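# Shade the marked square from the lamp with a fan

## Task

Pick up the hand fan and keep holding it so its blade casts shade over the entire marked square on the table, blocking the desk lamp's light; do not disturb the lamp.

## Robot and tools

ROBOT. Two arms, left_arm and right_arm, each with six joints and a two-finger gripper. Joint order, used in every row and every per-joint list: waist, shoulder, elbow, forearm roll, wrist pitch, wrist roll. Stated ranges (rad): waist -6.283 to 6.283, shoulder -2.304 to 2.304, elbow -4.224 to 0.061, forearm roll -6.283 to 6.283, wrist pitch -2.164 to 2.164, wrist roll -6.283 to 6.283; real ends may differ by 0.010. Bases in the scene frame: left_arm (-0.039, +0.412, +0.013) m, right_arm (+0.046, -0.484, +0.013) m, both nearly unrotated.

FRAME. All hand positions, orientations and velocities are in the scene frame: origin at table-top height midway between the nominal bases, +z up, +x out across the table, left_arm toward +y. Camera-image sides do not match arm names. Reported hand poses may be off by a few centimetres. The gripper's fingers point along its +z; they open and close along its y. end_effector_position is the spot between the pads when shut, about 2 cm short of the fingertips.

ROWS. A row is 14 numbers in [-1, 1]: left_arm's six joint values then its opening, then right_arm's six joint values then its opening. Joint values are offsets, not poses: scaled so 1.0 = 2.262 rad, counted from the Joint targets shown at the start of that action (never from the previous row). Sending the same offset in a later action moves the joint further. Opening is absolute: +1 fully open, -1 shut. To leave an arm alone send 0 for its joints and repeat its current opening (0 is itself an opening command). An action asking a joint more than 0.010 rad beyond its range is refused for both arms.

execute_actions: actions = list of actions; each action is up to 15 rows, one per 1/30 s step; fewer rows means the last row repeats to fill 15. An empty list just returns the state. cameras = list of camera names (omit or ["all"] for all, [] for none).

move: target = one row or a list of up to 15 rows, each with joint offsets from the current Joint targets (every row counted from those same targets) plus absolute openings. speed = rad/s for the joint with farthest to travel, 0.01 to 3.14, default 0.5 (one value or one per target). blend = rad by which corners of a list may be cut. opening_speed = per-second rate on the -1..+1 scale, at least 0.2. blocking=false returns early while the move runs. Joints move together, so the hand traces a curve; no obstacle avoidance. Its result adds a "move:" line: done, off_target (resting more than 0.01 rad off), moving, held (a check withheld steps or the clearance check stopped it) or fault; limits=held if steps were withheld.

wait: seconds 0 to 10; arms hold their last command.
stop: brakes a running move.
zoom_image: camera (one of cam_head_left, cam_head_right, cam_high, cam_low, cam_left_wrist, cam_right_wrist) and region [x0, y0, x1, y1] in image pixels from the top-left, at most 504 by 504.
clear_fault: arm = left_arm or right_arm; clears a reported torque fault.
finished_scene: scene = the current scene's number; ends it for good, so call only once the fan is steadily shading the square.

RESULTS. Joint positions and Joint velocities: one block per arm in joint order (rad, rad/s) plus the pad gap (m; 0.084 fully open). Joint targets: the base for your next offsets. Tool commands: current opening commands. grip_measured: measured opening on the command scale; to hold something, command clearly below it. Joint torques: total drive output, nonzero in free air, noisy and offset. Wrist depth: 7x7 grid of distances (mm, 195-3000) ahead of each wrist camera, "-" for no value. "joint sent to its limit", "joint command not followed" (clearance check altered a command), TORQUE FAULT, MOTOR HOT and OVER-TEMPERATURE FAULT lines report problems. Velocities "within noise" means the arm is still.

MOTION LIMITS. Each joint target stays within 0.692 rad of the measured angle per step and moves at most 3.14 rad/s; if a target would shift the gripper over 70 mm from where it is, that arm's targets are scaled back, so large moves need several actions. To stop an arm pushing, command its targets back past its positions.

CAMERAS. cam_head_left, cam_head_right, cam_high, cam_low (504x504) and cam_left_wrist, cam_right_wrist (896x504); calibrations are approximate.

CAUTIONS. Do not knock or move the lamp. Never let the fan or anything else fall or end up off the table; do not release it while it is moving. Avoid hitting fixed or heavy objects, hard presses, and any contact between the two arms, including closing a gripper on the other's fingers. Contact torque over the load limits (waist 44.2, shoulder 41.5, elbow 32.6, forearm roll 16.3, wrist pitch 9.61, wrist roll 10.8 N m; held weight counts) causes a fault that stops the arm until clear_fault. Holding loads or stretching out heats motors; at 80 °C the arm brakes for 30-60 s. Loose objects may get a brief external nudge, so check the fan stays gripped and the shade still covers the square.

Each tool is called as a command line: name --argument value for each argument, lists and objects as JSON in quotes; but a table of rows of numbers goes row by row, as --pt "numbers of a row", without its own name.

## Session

execute_actions --actions '[]'

zoom_image --camera "cam_head_left" --region '[220, 180, 504, 430]'

Scene clock: 0.00 s.
left_arm: end_effector_position=(+0.3592, -0.0062, +0.1911) grip_measured=+1.00 end_effector_quat_wxyz=(-0.003, -0.432, +0.790, -0.436) | right_arm: end_effector_position=(+0.5495, -0.5709, +0.2885) grip_measured=+1.00 end_effector_quat_wxyz=(+0.208, +0.784, -0.376, +0.447)
Joint positions: left_arm=[-0.643 -0.434 -0.634 0.474 0.72 0.949 0.084] | right_arm=[0.21 -0.22 -0.588 -1.816 -0.898 2.733 0.084]
Joint velocities: within noise
Joint torques (N m): no reading
Wrist depth (mm): cam_left_wrist=[2533 - 788 622 490 399 339 / 2268 2779 748 574 465 366 322 / 2041 2311 689 530 423 350 291 / 1868 2088 618 488 397 331 289 / 1698 1965 575 462 380 320 275 / 1560 1782 528 430 357 304 267 / 1461 1651 498 403 339 296 265] | cam_right_wrist=[1128 1325 1611 2017 2629 2422 1549 / 1169 1381 1686 2170 2817 2544 2295 / 1219 1449 1799 2367 2646 2075 1882 / 1269 1505 1873 2200 2217 2119 1861 / 1307 1575 1829 1897 1913 1911 1922 / 1376 1558 1621 1609 1615 1628 1630 / 1386 1395 1408 510 1408 1416 1419]
Joint targets: left_arm=[-0.643 -0.434 -0.634 0.474 0.720 0.949] | right_arm=[0.210 -0.220 -0.588 -1.816 -0.898 2.733]
Tool commands: left_gripper/opening=+1.0 right_gripper/opening=+1.0
camera_calibration:
cam_left_wrist: T_world_to_cam=[[-0.703507, 0.236421, -0.670211, 0.41351], [0.608631, 0.687336, -0.396406, -0.0725773], [0.366941, -0.686785, -0.627439, 0.112449], [0, 0, 0, 1]] pos_world=[0.293818, 0.0293507, 0.318924]
cam_right_wrist: T_world_to_cam=[[-0.783677, -0.621131, 0.00679588, 0.105697], [-0.325091, 0.400795, -0.856551, 0.7206], [0.529306, -0.673469, -0.516018, -0.402452], [0, 0, 0, 1]] pos_world=[0.530114, -0.4942, 0.40884]

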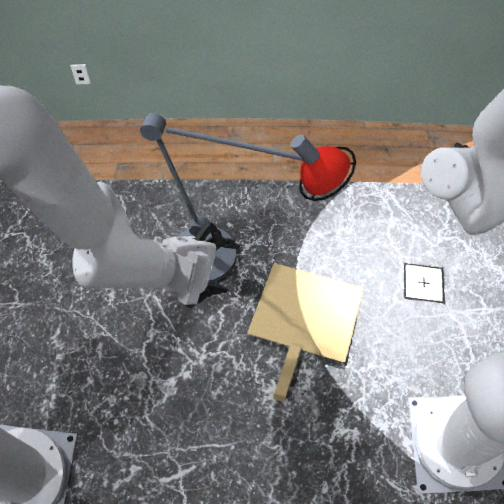

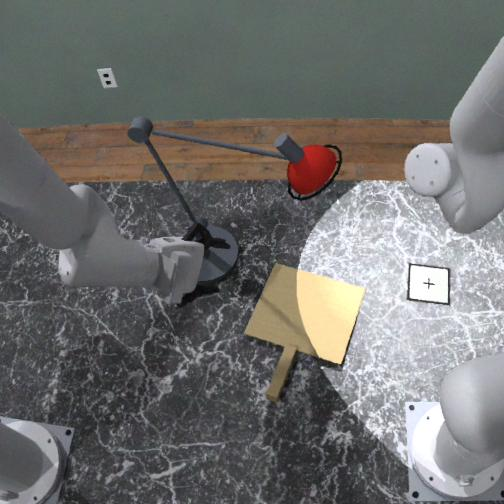

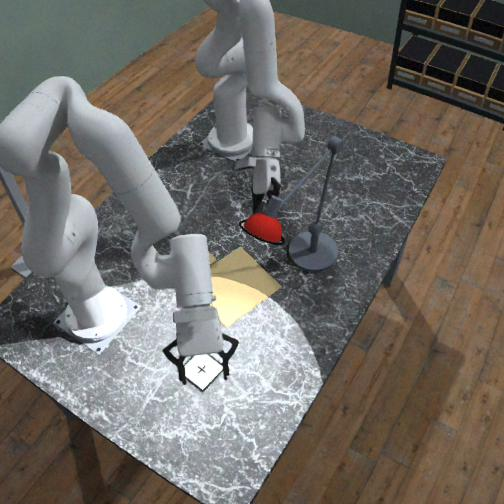

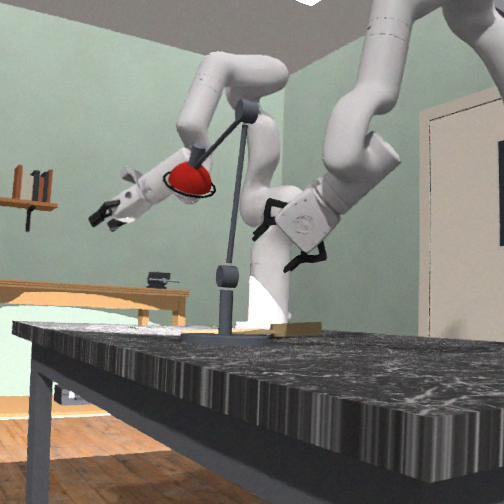

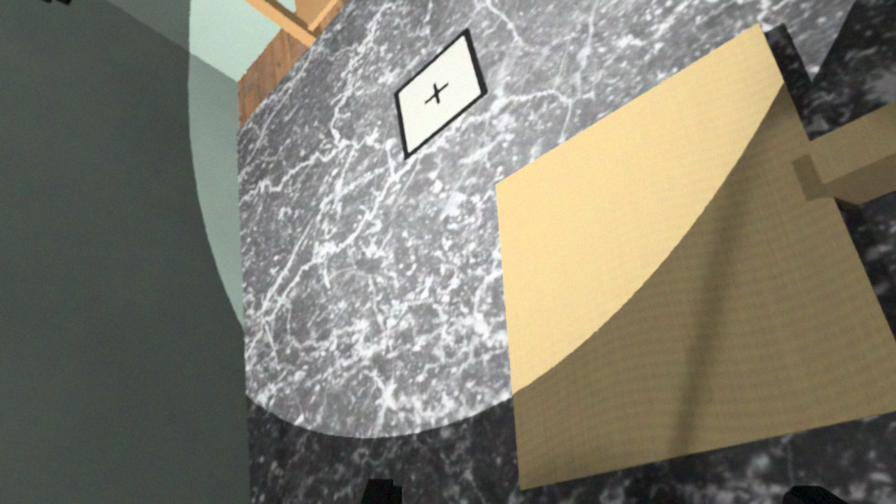

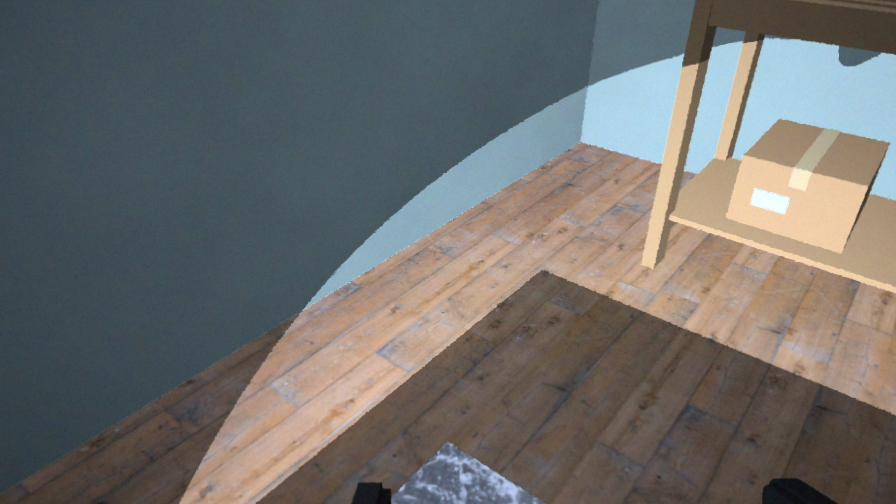

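Scaled by 1.775 from the camera's 504x504 image, which has a finer 720x720 frame.

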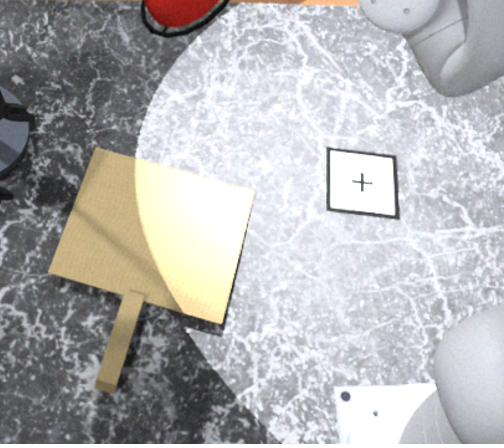

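move --pt "0 0.1105 0.1547 0 0 0 1 0 0 0 0 0 0 1" --pt "0.3979 0.1105 0.1547 0 0 0 1 0 0 0 0 0 0 1" --speed 0.5 --blend 0.03

move --pt "0 0 0 0 0 0 1 0 0.0716 0.0915 0.8028 0.2542 -0.5924 1" --pt "0 0 0 0 0 0 1 0.3917 0.0716 0.0915 0.8028 0.2542 -0.5924 1" --pt "0 0 0 0 0 0 1 0.3917 -0.0225 -0.0234 0.8028 0.233 -0.5924 1" --speed 0.6 --blend 0.1

zoom_image --camera "cam_low" --region '[100, 80, 360, 340]'

Scene clock: 12.73 s.
left_arm: end_effector_position=(+0.3914, +0.4315, +0.1825) grip_measured=+1.00 end_effector_quat_wxyz=(-0.153, +0.753, -0.528, +0.363) | right_arm: end_effector_position=(+0.5495, -0.5709, +0.2885) grip_measured=+1.00 end_effector_quat_wxyz=(+0.208, +0.784, -0.376, +0.447)
Joint positions: left_arm=[0.256 -0.184 -0.284 0.474 0.72 0.949 0.084] | right_arm=[0.21 -0.22 -0.588 -1.816 -0.898 2.733 0.084]
Joint velocities: within noise
Joint torques (N m): left_arm=[1.45 31.55 -10.7 -0.23 1.49 -0.22] | right_arm=[0.05 24.27 -14.33 0.06 -0.81 0.18]
Wrist depth (mm): cam_left_wrist=[1235 1383 1625 526 453 380 329 / 1253 1404 1625 493 429 364 316 / 1287 1461 1619 474 402 348 303 / 1312 1504 1641 442 378 330 294 / 1329 1517 480 419 361 318 284 / 1358 1533 454 392 342 303 271 / 1373 1505 438 370 324 288 260] | cam_right_wrist=[1131 1330 1613 2000 2637 2426 1558 / 1165 1381 1667 2143 2814 2531 2291 / 1212 1452 1784 2321 2664 2036 1910 / 1262 1503 1900 2195 2199 2096 1833 / 1313 1605 1833 1893 1900 1903 1912 / 1368 1554 1612 1608 1614 1628 1625 / 1376 1391 1399 510 1413 1419 1420]
Joint targets: left_arm=[0.256 -0.184 -0.284 0.474 0.720 0.949] | right_arm=[0.210 -0.220 -0.588 -1.816 -0.898 2.733]
move: done
camera_calibration:
cam_left_wrist: T_world_to_cam=[[-0.684556, -0.417603, -0.597488, 0.588543], [-0.198754, 0.895514, -0.398186, -0.169938], [0.701342, -0.153827, -0.696029, 0.0475495], [0, 0, 0, 1]] pos_world=[0.335766, 0.405274, 0.317076]
cam_right_wrist: T_world_to_cam=[[-0.783677, -0.621131, 0.00679588, 0.105697], [-0.325091, 0.400795, -0.856551, 0.7206], [0.529306, -0.673469, -0.516018, -0.402452], [0, 0, 0, 1]] pos_world=[0.530114, -0.4942, 0.40884]

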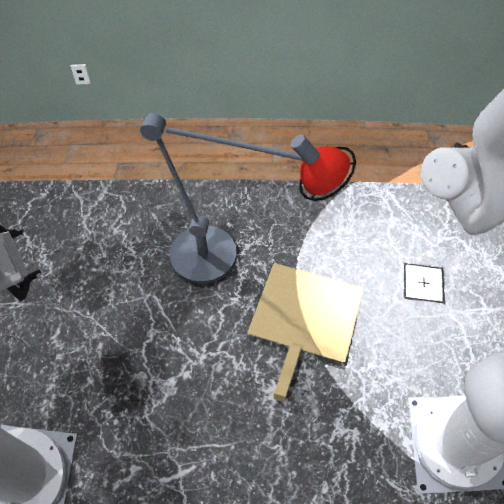

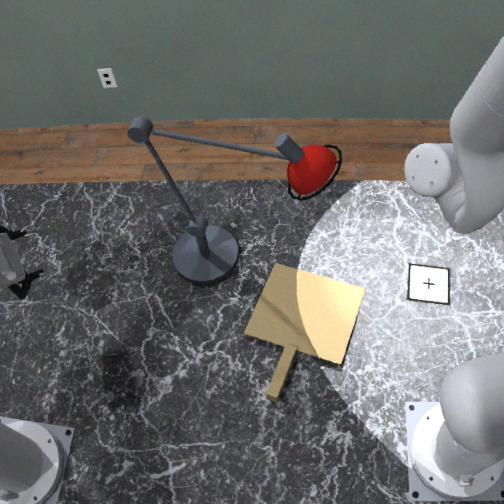

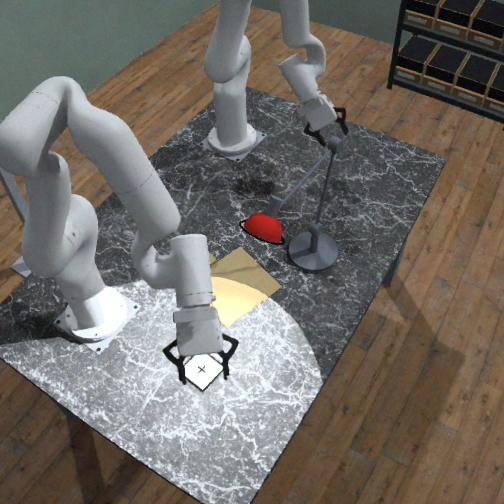

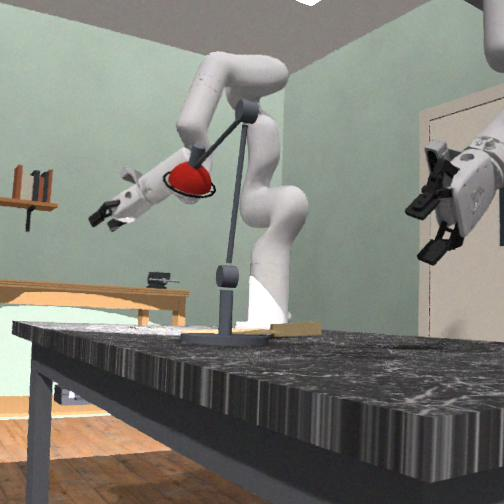

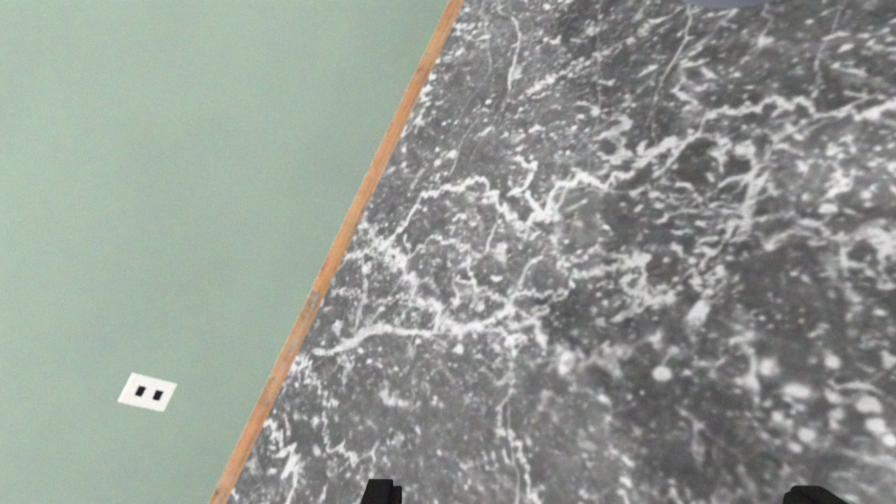

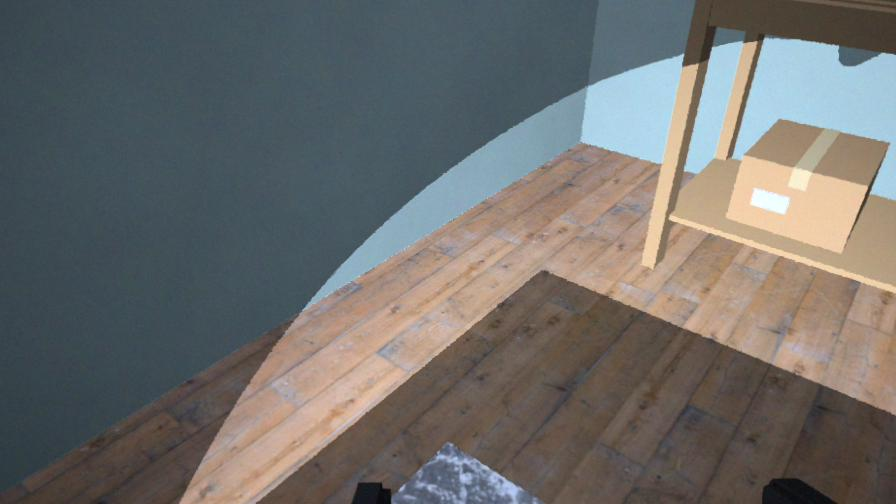

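Scene clock: 18.37 s.
left_arm: end_effector_position=(+0.3914, +0.4316, +0.1825) grip_measured=+1.00 end_effector_quat_wxyz=(-0.153, +0.753, -0.528, +0.363) | right_arm: end_effector_position=(+0.2307, -0.1320, +0.1652) grip_measured=+1.00 end_effector_quat_wxyz=(+0.000, +0.988, -0.152, +0.000)
Joint positions: left_arm=[0.256 -0.184 -0.284 0.474 0.72 0.949 0.084] | right_arm=[1.096 -0.27 -0.641 0 -0.371 1.393 0.084]
Joint velocities: within noise
Joint torques (N m): left_arm=[1.88 18.51 -14.4 0.33 0.89 -0.17] | right_arm=[2.43 15.24 -18.42 0.7 -0.22 -0.16]
Wrist depth (mm): cam_left_wrist=[1225 1389 1611 524 452 381 328 / 1261 1414 1612 495 428 364 316 / 1281 1458 1625 473 401 348 304 / 1293 1486 1600 440 378 331 293 / 1333 1529 480 417 361 317 284 / 1361 1526 454 393 342 302 271 / 1392 1514 436 370 324 289 261] | cam_right_wrist=[287 290 286 286 287 288 295 / 289 291 283 284 285 286 296 / 289 290 281 282 283 283 296 / 290 291 278 279 281 281 296 / 290 291 277 278 279 280 296 / 289 291 292 293 294 295 296 / 290 291 292 293 294 295 297]
Joint targets: left_arm=[0.256 -0.184 -0.284 0.474 0.720 0.949] | right_arm=[1.096 -0.271 -0.641 0.000 -0.371 1.393]
move: done
camera_calibration:
cam_left_wrist: T_world_to_cam=[[-0.684443, -0.417779, -0.597494, 0.58862], [-0.198923, 0.89545, -0.398244, -0.169927], [0.701404, -0.15372, -0.69599, 0.0474885], [0, 0, 0, 1]] pos_world=[0.335765, 0.405374, 0.317076]
cam_right_wrist: T_world_to_cam=[[-0.29391, -0.955643, 0.0190839, -0.0298612], [-0.955792, 0.294023, 0.00339696, 0.324703], [-0.00885739, -0.0172418, -0.999812, 0.2891], [0, 0, 0, 1]] pos_world=[0.304133, -0.119022, 0.288513]

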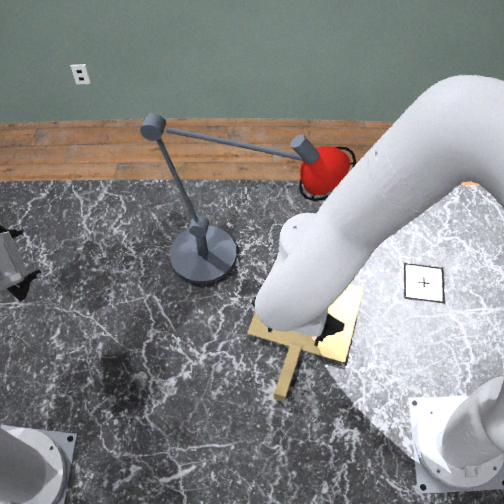

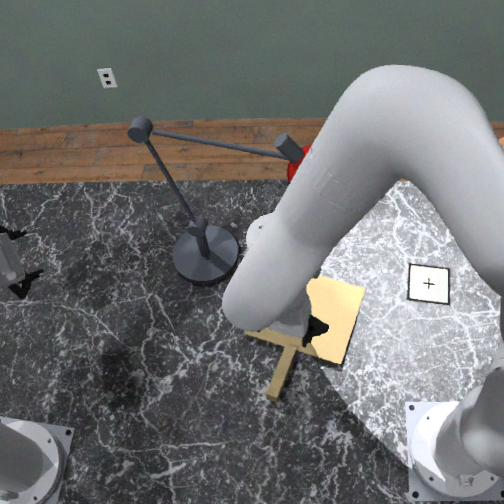

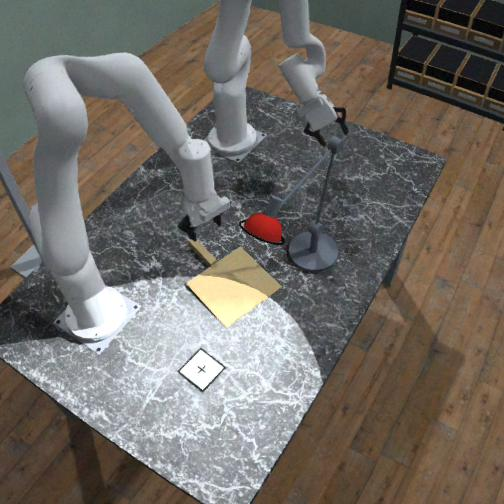

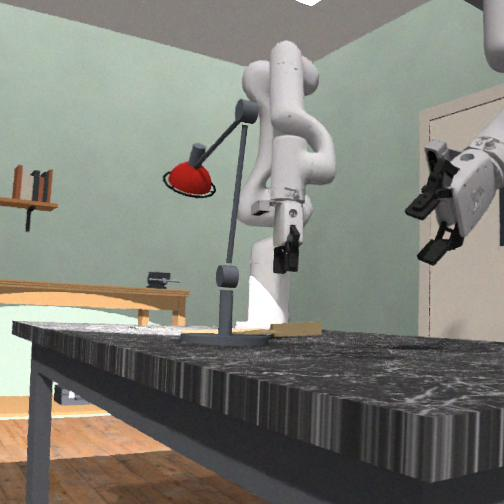

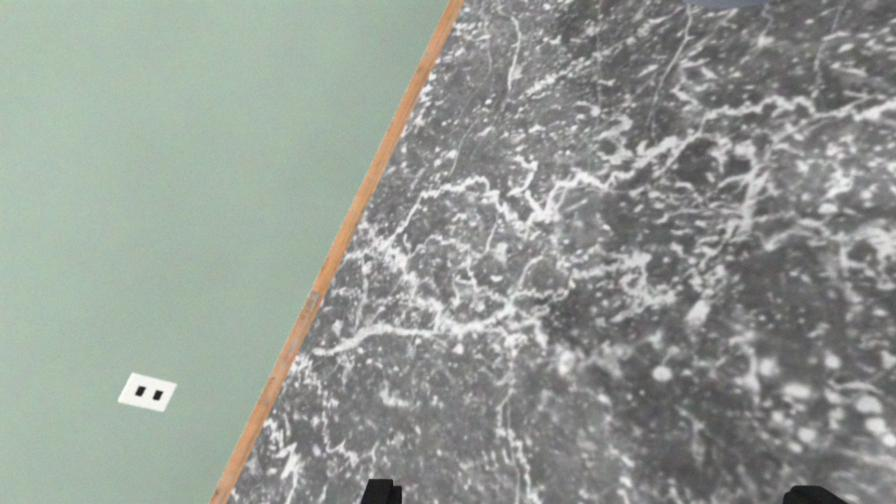

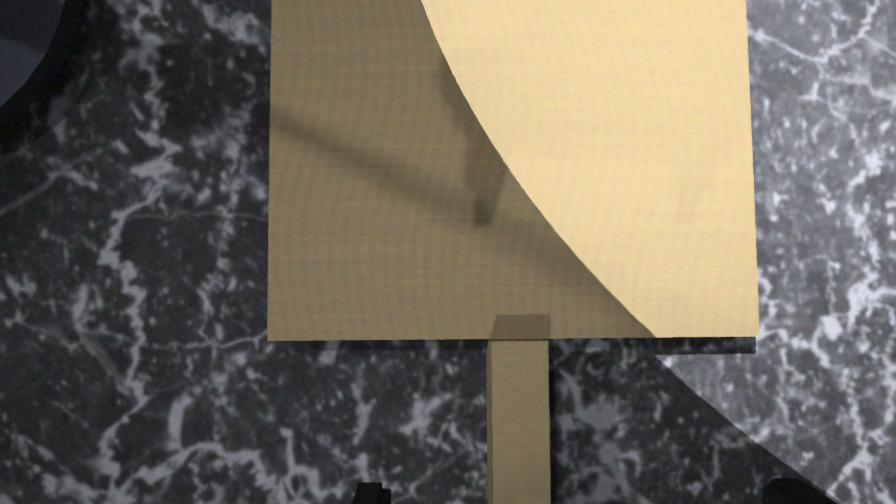

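Scaled by 1.938 from the camera's 504x504 image, which has a finer 720x720 frame.

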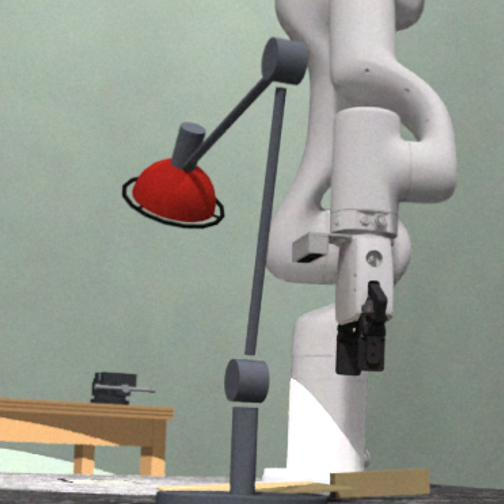

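move --pt "0 0 0 0 0 0 1 0 -0.0955 -0.0027 0 0.0933 0 1" --pt "0 0 0 0 0 0 1 0 -0.1614 -0.0153 0 0.1465 0 1" --speed '[0.3,0.1]' --cameras '["cam_low","cam_right_wrist","cam_high"]'

zoom_image --camera "cam_low" --region '[140, 200, 360, 360]'

Scene clock: 24.93 s.
left_arm: end_effector_position=(+0.3914, +0.4316, +0.1825) grip_measured=+1.00 end_effector_quat_wxyz=(-0.153, +0.753, -0.528, +0.363) | right_arm: end_effector_position=(+0.2309, -0.1315, +0.0265) grip_measured=+1.00 end_effector_quat_wxyz=(+0.000, +0.988, -0.152, +0.000)
Joint positions: left_arm=[0.256 -0.184 -0.284 0.474 0.72 0.949 0.084] | right_arm=[1.096 -0.635 -0.676 0 -0.039 1.393 0.084]
Joint velocities: within noise
Joint torques (N m): left_arm=[-0.08 14.26 -17.87 -0.09 0.8 -0.2] | right_arm=[1.28 20.55 -12.35 0.12 0.53 0.09]
Wrist depth (mm): cam_left_wrist=[1234 1377 1613 522 453 380 328 / 1258 1414 1600 493 428 364 316 / 1286 1455 1627 472 402 348 304 / 1318 1485 1603 440 378 330 293 / 1355 1513 479 419 360 318 283 / 1371 1530 454 393 341 302 271 / 1384 1528 438 370 324 288 260] | cam_right_wrist=[- - - - - - - / - - - - - - - / - - - - - - - / - - - - - - - / - - - - - - - / - - - - - - - / - - - - - - -]
Joint targets: left_arm=[0.256 -0.184 -0.284 0.474 0.720 0.949] | right_arm=[1.096 -0.636 -0.676 0.000 -0.039 1.393]
move: done
camera_calibration:
cam_right_wrist: T_world_to_cam=[[-0.293921, -0.955656, 0.0182019, -0.0267265], [-0.955792, 0.294025, 0.00324985, 0.325301], [-0.00845755, -0.0164421, -0.999829, 0.150311], [0, 0, 0, 1]] pos_world=[0.304336, -0.118716, 0.149715]
Images, in order (width x height): cam_high 504x504, cam_low 504x504, cam_right_wrist 896x504.

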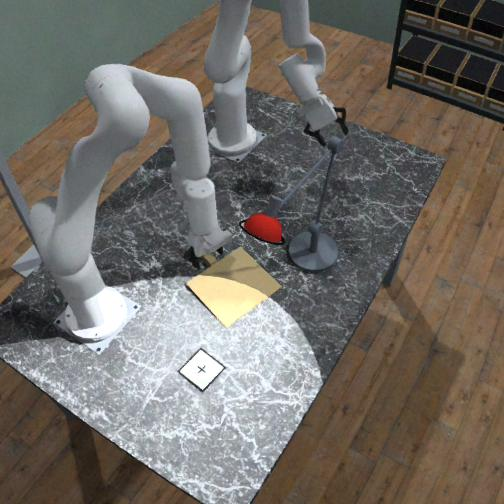

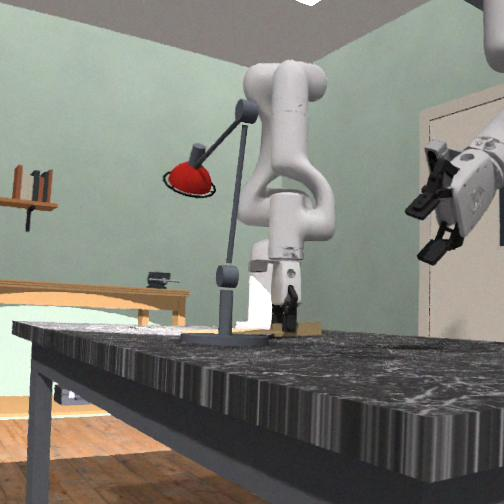

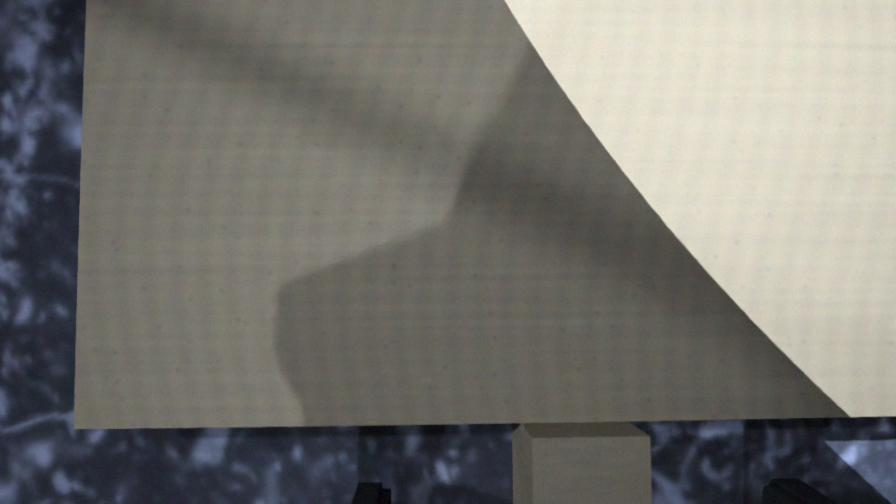

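Scaled by 2.291 from the camera's 504x504 image, which has a finer 720x720 frame.

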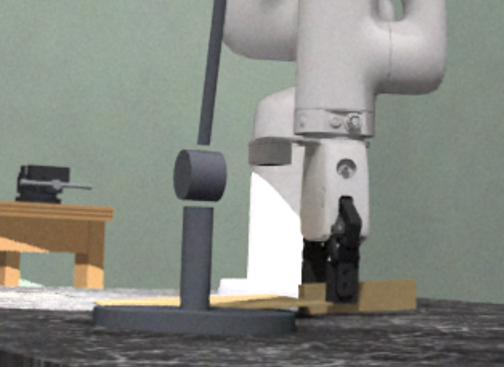

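move --target '[0,0,0,0,0,0,1,0,0,0,0,0,0,-1]' --opening_speed 0.5 --cameras '[]'

move --target '[0,0,0,0,0,0,1,0,0.0659,0.0126,0,-0.0532,0,-1]' --speed 0.1 --cameras '["cam_low","cam_right_wrist","cam_high"]'

Scene clock: 34.10 s.
left_arm: end_effector_position=(+0.3914, +0.4316, +0.1825) grip_measured=+1.00 end_effector_quat_wxyz=(-0.153, +0.753, -0.528, +0.363) | right_arm: end_effector_position=(+0.2309, -0.1316, +0.0264) grip_measured=-0.46 end_effector_quat_wxyz=(+0.000, +0.988, -0.152, +0.000)
Joint positions: left_arm=[0.256 -0.184 -0.284 0.474 0.72 0.949 0.084] | right_arm=[1.096 -0.636 -0.676 0 -0.039 1.393 0.024]
Joint velocities: within noise
Joint torques (N m): left_arm=[1.86 15.16 -18.09 -0.02 0.9 -0.15] | right_arm=[0.67 22.34 -6.66 0.83 -0.01 0.15]
Wrist depth (mm): cam_left_wrist=[1239 1389 1616 524 453 381 329 / 1260 1419 1622 493 428 365 316 / 1289 1454 1630 474 401 348 304 / 1294 1497 1599 441 377 331 293 / 1349 1514 479 418 362 317 283 / 1361 1544 453 393 341 302 270 / 1377 1517 437 370 324 288 260] | cam_right_wrist=[- - - - - - - / - - - - - - - / - - - - - - - / - - - - - - - / - - - - - - - / - - - - - - - / - - - - - - -]
Joint targets: left_arm=[0.256 -0.184 -0.284 0.474 0.720 0.949] | right_arm=[1.096 -0.636 -0.676 0.000 -0.039 1.393]
move: done
No camera images: "cameras" was empty.

Scene clock: 36.07 s.
left_arm: end_effector_position=(+0.3914, +0.4316, +0.1825) grip_measured=+1.00 end_effector_quat_wxyz=(-0.153, +0.753, -0.528, +0.363) | right_arm: end_effector_position=(+0.2310, -0.1314, +0.0804) grip_measured=-0.46 end_effector_quat_wxyz=(+0.000, +0.988, -0.152, +0.000)
Joint positions: left_arm=[0.256 -0.184 -0.284 0.474 0.72 0.949 0.084] | right_arm=[1.096 -0.487 -0.647 0 -0.16 1.393 0.024]
Joint velocities: within noise
Joint torques (N m): left_arm=[0.56 14.65 -17.8 -0.23 0.94 -0.16] | right_arm=[-0.86 43.09 -7.63 0.77 -0.15 0.13]
Wrist depth (mm): cam_left_wrist=[1225 1378 1624 524 452 381 328 / 1255 1424 1630 494 428 364 315 / 1295 1460 1627 473 401 348 304 / 1294 1473 1592 441 377 329 293 / 1332 1534 480 418 361 317 282 / 1375 1532 455 393 341 302 271 / 1379 1543 438 370 324 288 260] | cam_right_wrist=[- - - - - - - / - - - - - - - / - - - - - - - / - - - - - - - / - - - - - - - / - 207 207 - - - 210 / 206 207 207 - - 210 210]
Joint targets: left_arm=[0.256 -0.184 -0.284 0.474 0.720 0.949] | right_arm=[1.096 -0.487 -0.647 0.000 -0.160 1.393]
move: done
camera_calibration:
cam_right_wrist: T_world_to_cam=[[-0.293925, -0.955659, 0.0179798, -0.0275643], [-0.955792, 0.294026, 0.00321252, 0.325104], [-0.0083566, -0.0162407, -0.999833, 0.204198], [0, 0, 0, 1]] pos_world=[0.304337, -0.118615, 0.203616]
Images, in order (width x height): cam_high 504x504, cam_low 504x504, cam_right_wrist 896x504.

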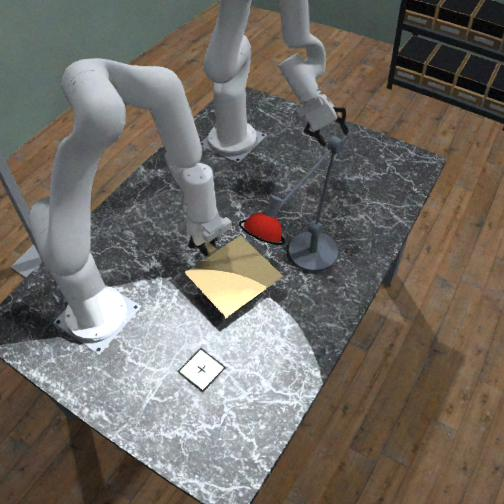

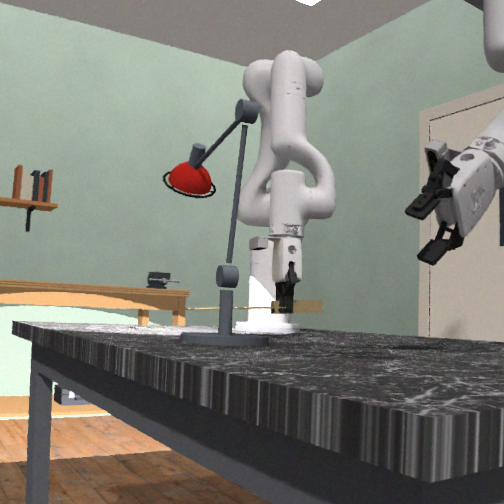

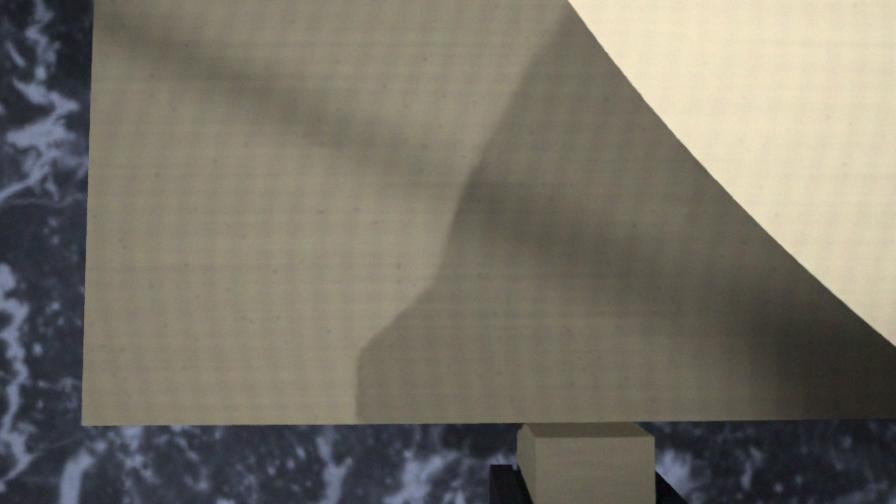

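move --target '[0,0,0,0,0,0,1,-0.3223,0.1039,0.1101,0,0.0062,-0.4571,-1]' --speed 0.35

zoom_image --camera "cam_high" --region '[120, 270, 340, 450]'

wait --seconds 4 --cameras '["cam_head_left"]'

Scene clock: 42.00 s.
left_arm: end_effector_position=(+0.3914, +0.4316, +0.1825) grip_measured=+1.00 end_effector_quat_wxyz=(-0.153, +0.753, -0.528, +0.363) | right_arm: end_effector_position=(+0.3339, -0.3765, +0.1104) grip_measured=-0.46 end_effector_quat_wxyz=(+0.000, +1.000, +0.000, +0.000)
Joint positions: left_arm=[0.256 -0.184 -0.284 0.474 0.72 0.949 0.084] | right_arm=[0.367 -0.252 -0.398 0 -0.146 0.359 0.024]
Joint velocities: within noise
Joint torques (N m): left_arm=[0.88 15.09 -17.21 0.06 0.87 -0.14] | right_arm=[-5.07 32.42 -7.72 0.4 0.34 -0.11]
Wrist depth (mm): cam_left_wrist=[1226 1379 1635 525 450 381 328 / 1258 1411 1635 493 427 363 316 / 1303 1475 1621 473 401 348 304 / 1306 1481 1604 442 378 330 293 / 1347 1525 480 418 360 316 283 / 1375 1539 455 393 341 302 271 / 1373 1511 436 370 325 288 260] | cam_right_wrist=[- - - - - - - / - - - - - - - / - - - - - - - / - - - - - - - / - - - - - - - / 236 - 238 - - - 243 / 236 237 238 - - 241 243]
Joint targets: left_arm=[0.256 -0.184 -0.284 0.474 0.720 0.949] | right_arm=[0.367 -0.252 -0.398 0.000 -0.146 0.359]
move: done
camera_calibration:
cam_left_wrist: T_world_to_cam=[[-0.684443, -0.417779, -0.597494, 0.58862], [-0.198923, 0.89545, -0.398244, -0.169927], [0.701404, -0.15372, -0.69599, 0.0474885], [0, 0, 0, 1]] pos_world=[0.335765, 0.405374, 0.317076]
cam_right_wrist: T_world_to_cam=[[0.00652196, -0.999806, 0.0185687, -0.349053], [-0.999976, -0.00647596, 0.00253636, 0.397214], [-0.00241562, -0.0185848, -0.999824, 0.228279], [0, 0, 0, 1]] pos_world=[0.400032, -0.342171, 0.233713]

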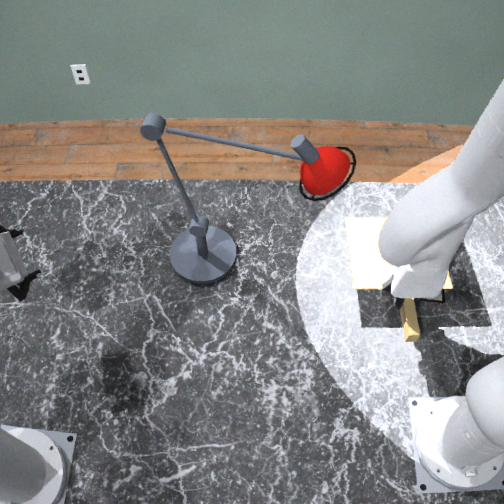

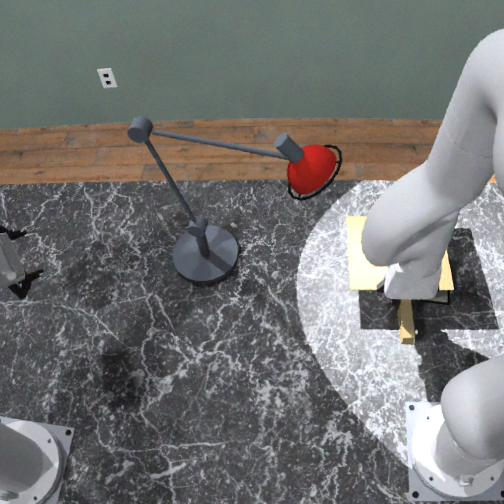

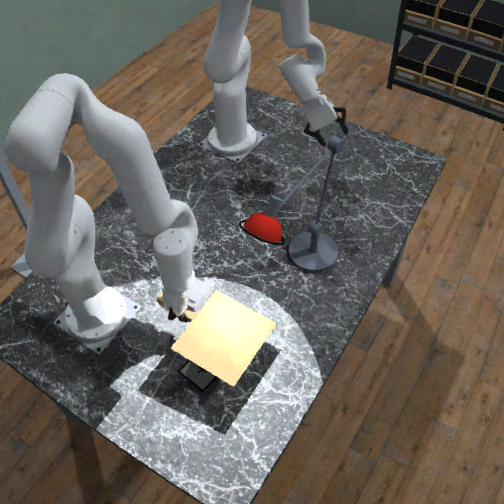

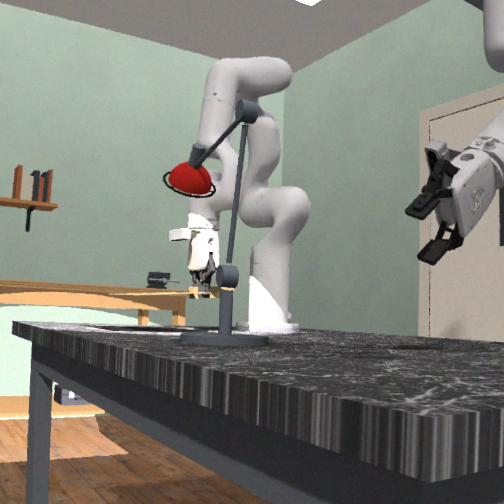

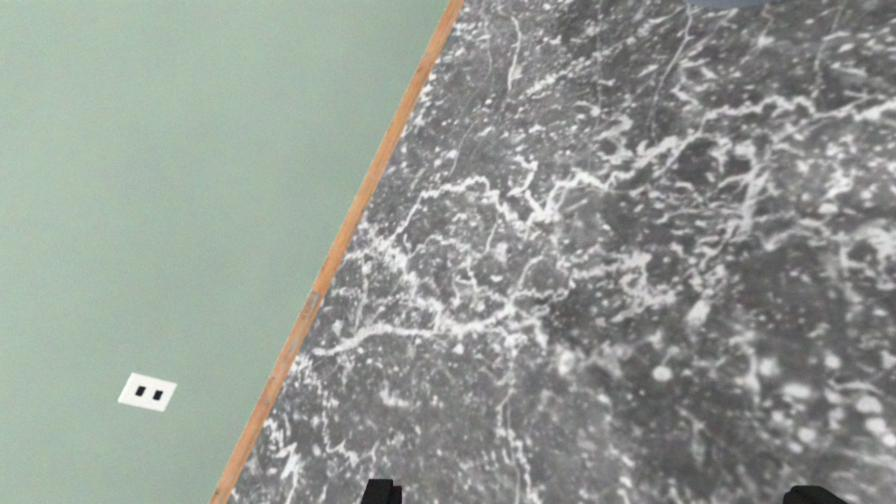

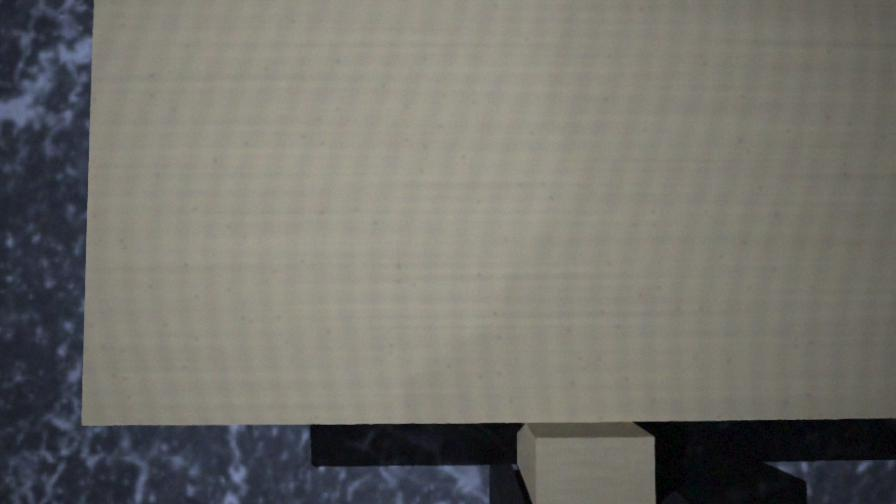

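Scaled by 2.291 from the camera's 504x504 image, which has a finer 720x720 frame.

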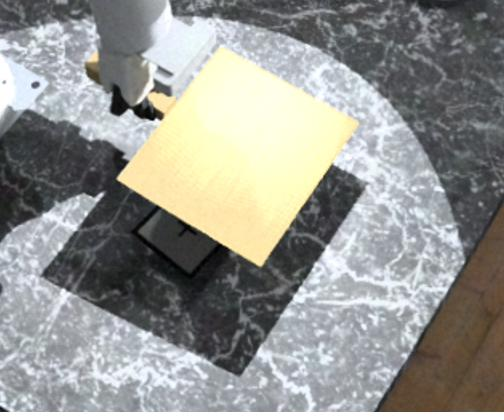

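Scene clock: 46.00 s.
left_arm: end_effector_position=(+0.3914, +0.4316, +0.1825) grip_measured=+1.00 end_effector_quat_wxyz=(-0.153, +0.753, -0.528, +0.363) | right_arm: end_effector_position=(+0.3339, -0.3765, +0.1104) grip_measured=-0.46 end_effector_quat_wxyz=(+0.000, +1.000, +0.000, +0.000)
Joint positions: left_arm=[0.256 -0.184 -0.284 0.474 0.72 0.949 0.084] | right_arm=[0.367 -0.252 -0.398 0 -0.146 0.359 0.024]
Joint velocities: within noise
Joint torques (N m): left_arm=[0.66 14.62 -16.36 -0.26 0.84 -0.14] | right_arm=[-3.79 28.49 -9.67 0.31 0.34 -0.08]
Wrist depth (mm): cam_left_wrist=[1228 1387 1595 523 452 381 328 / 1254 1416 1626 494 428 364 316 / 1294 1456 1641 475 402 348 303 / 1315 1486 1599 441 378 330 293 / 1338 1528 480 418 360 317 284 / 1357 1531 454 392 342 301 271 / 1374 1508 437 370 324 289 260] | cam_right_wrist=[- - - - - - - / - - - - - - - / - - - - - - - / - - - - - - - / - - - - - - - / 236 - 238 - - - 243 / 236 237 238 - - 242 243]
Joint targets: left_arm=[0.256 -0.184 -0.284 0.474 0.720 0.949] | right_arm=[0.367 -0.252 -0.398 0.000 -0.146 0.359]
Tool commands: left_gripper/opening=+1.0 right_gripper/opening=-1.0
wait: 4.00 s; at rest by 0.17 s
Images, in order (width x height): cam_head_left 504x504.

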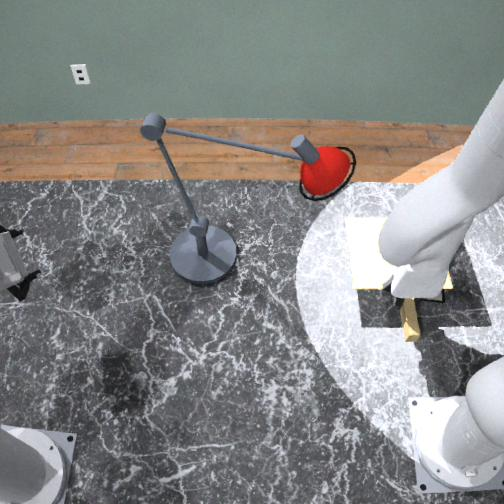

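finished_scene --scene 2

The scene is finished: the task was done.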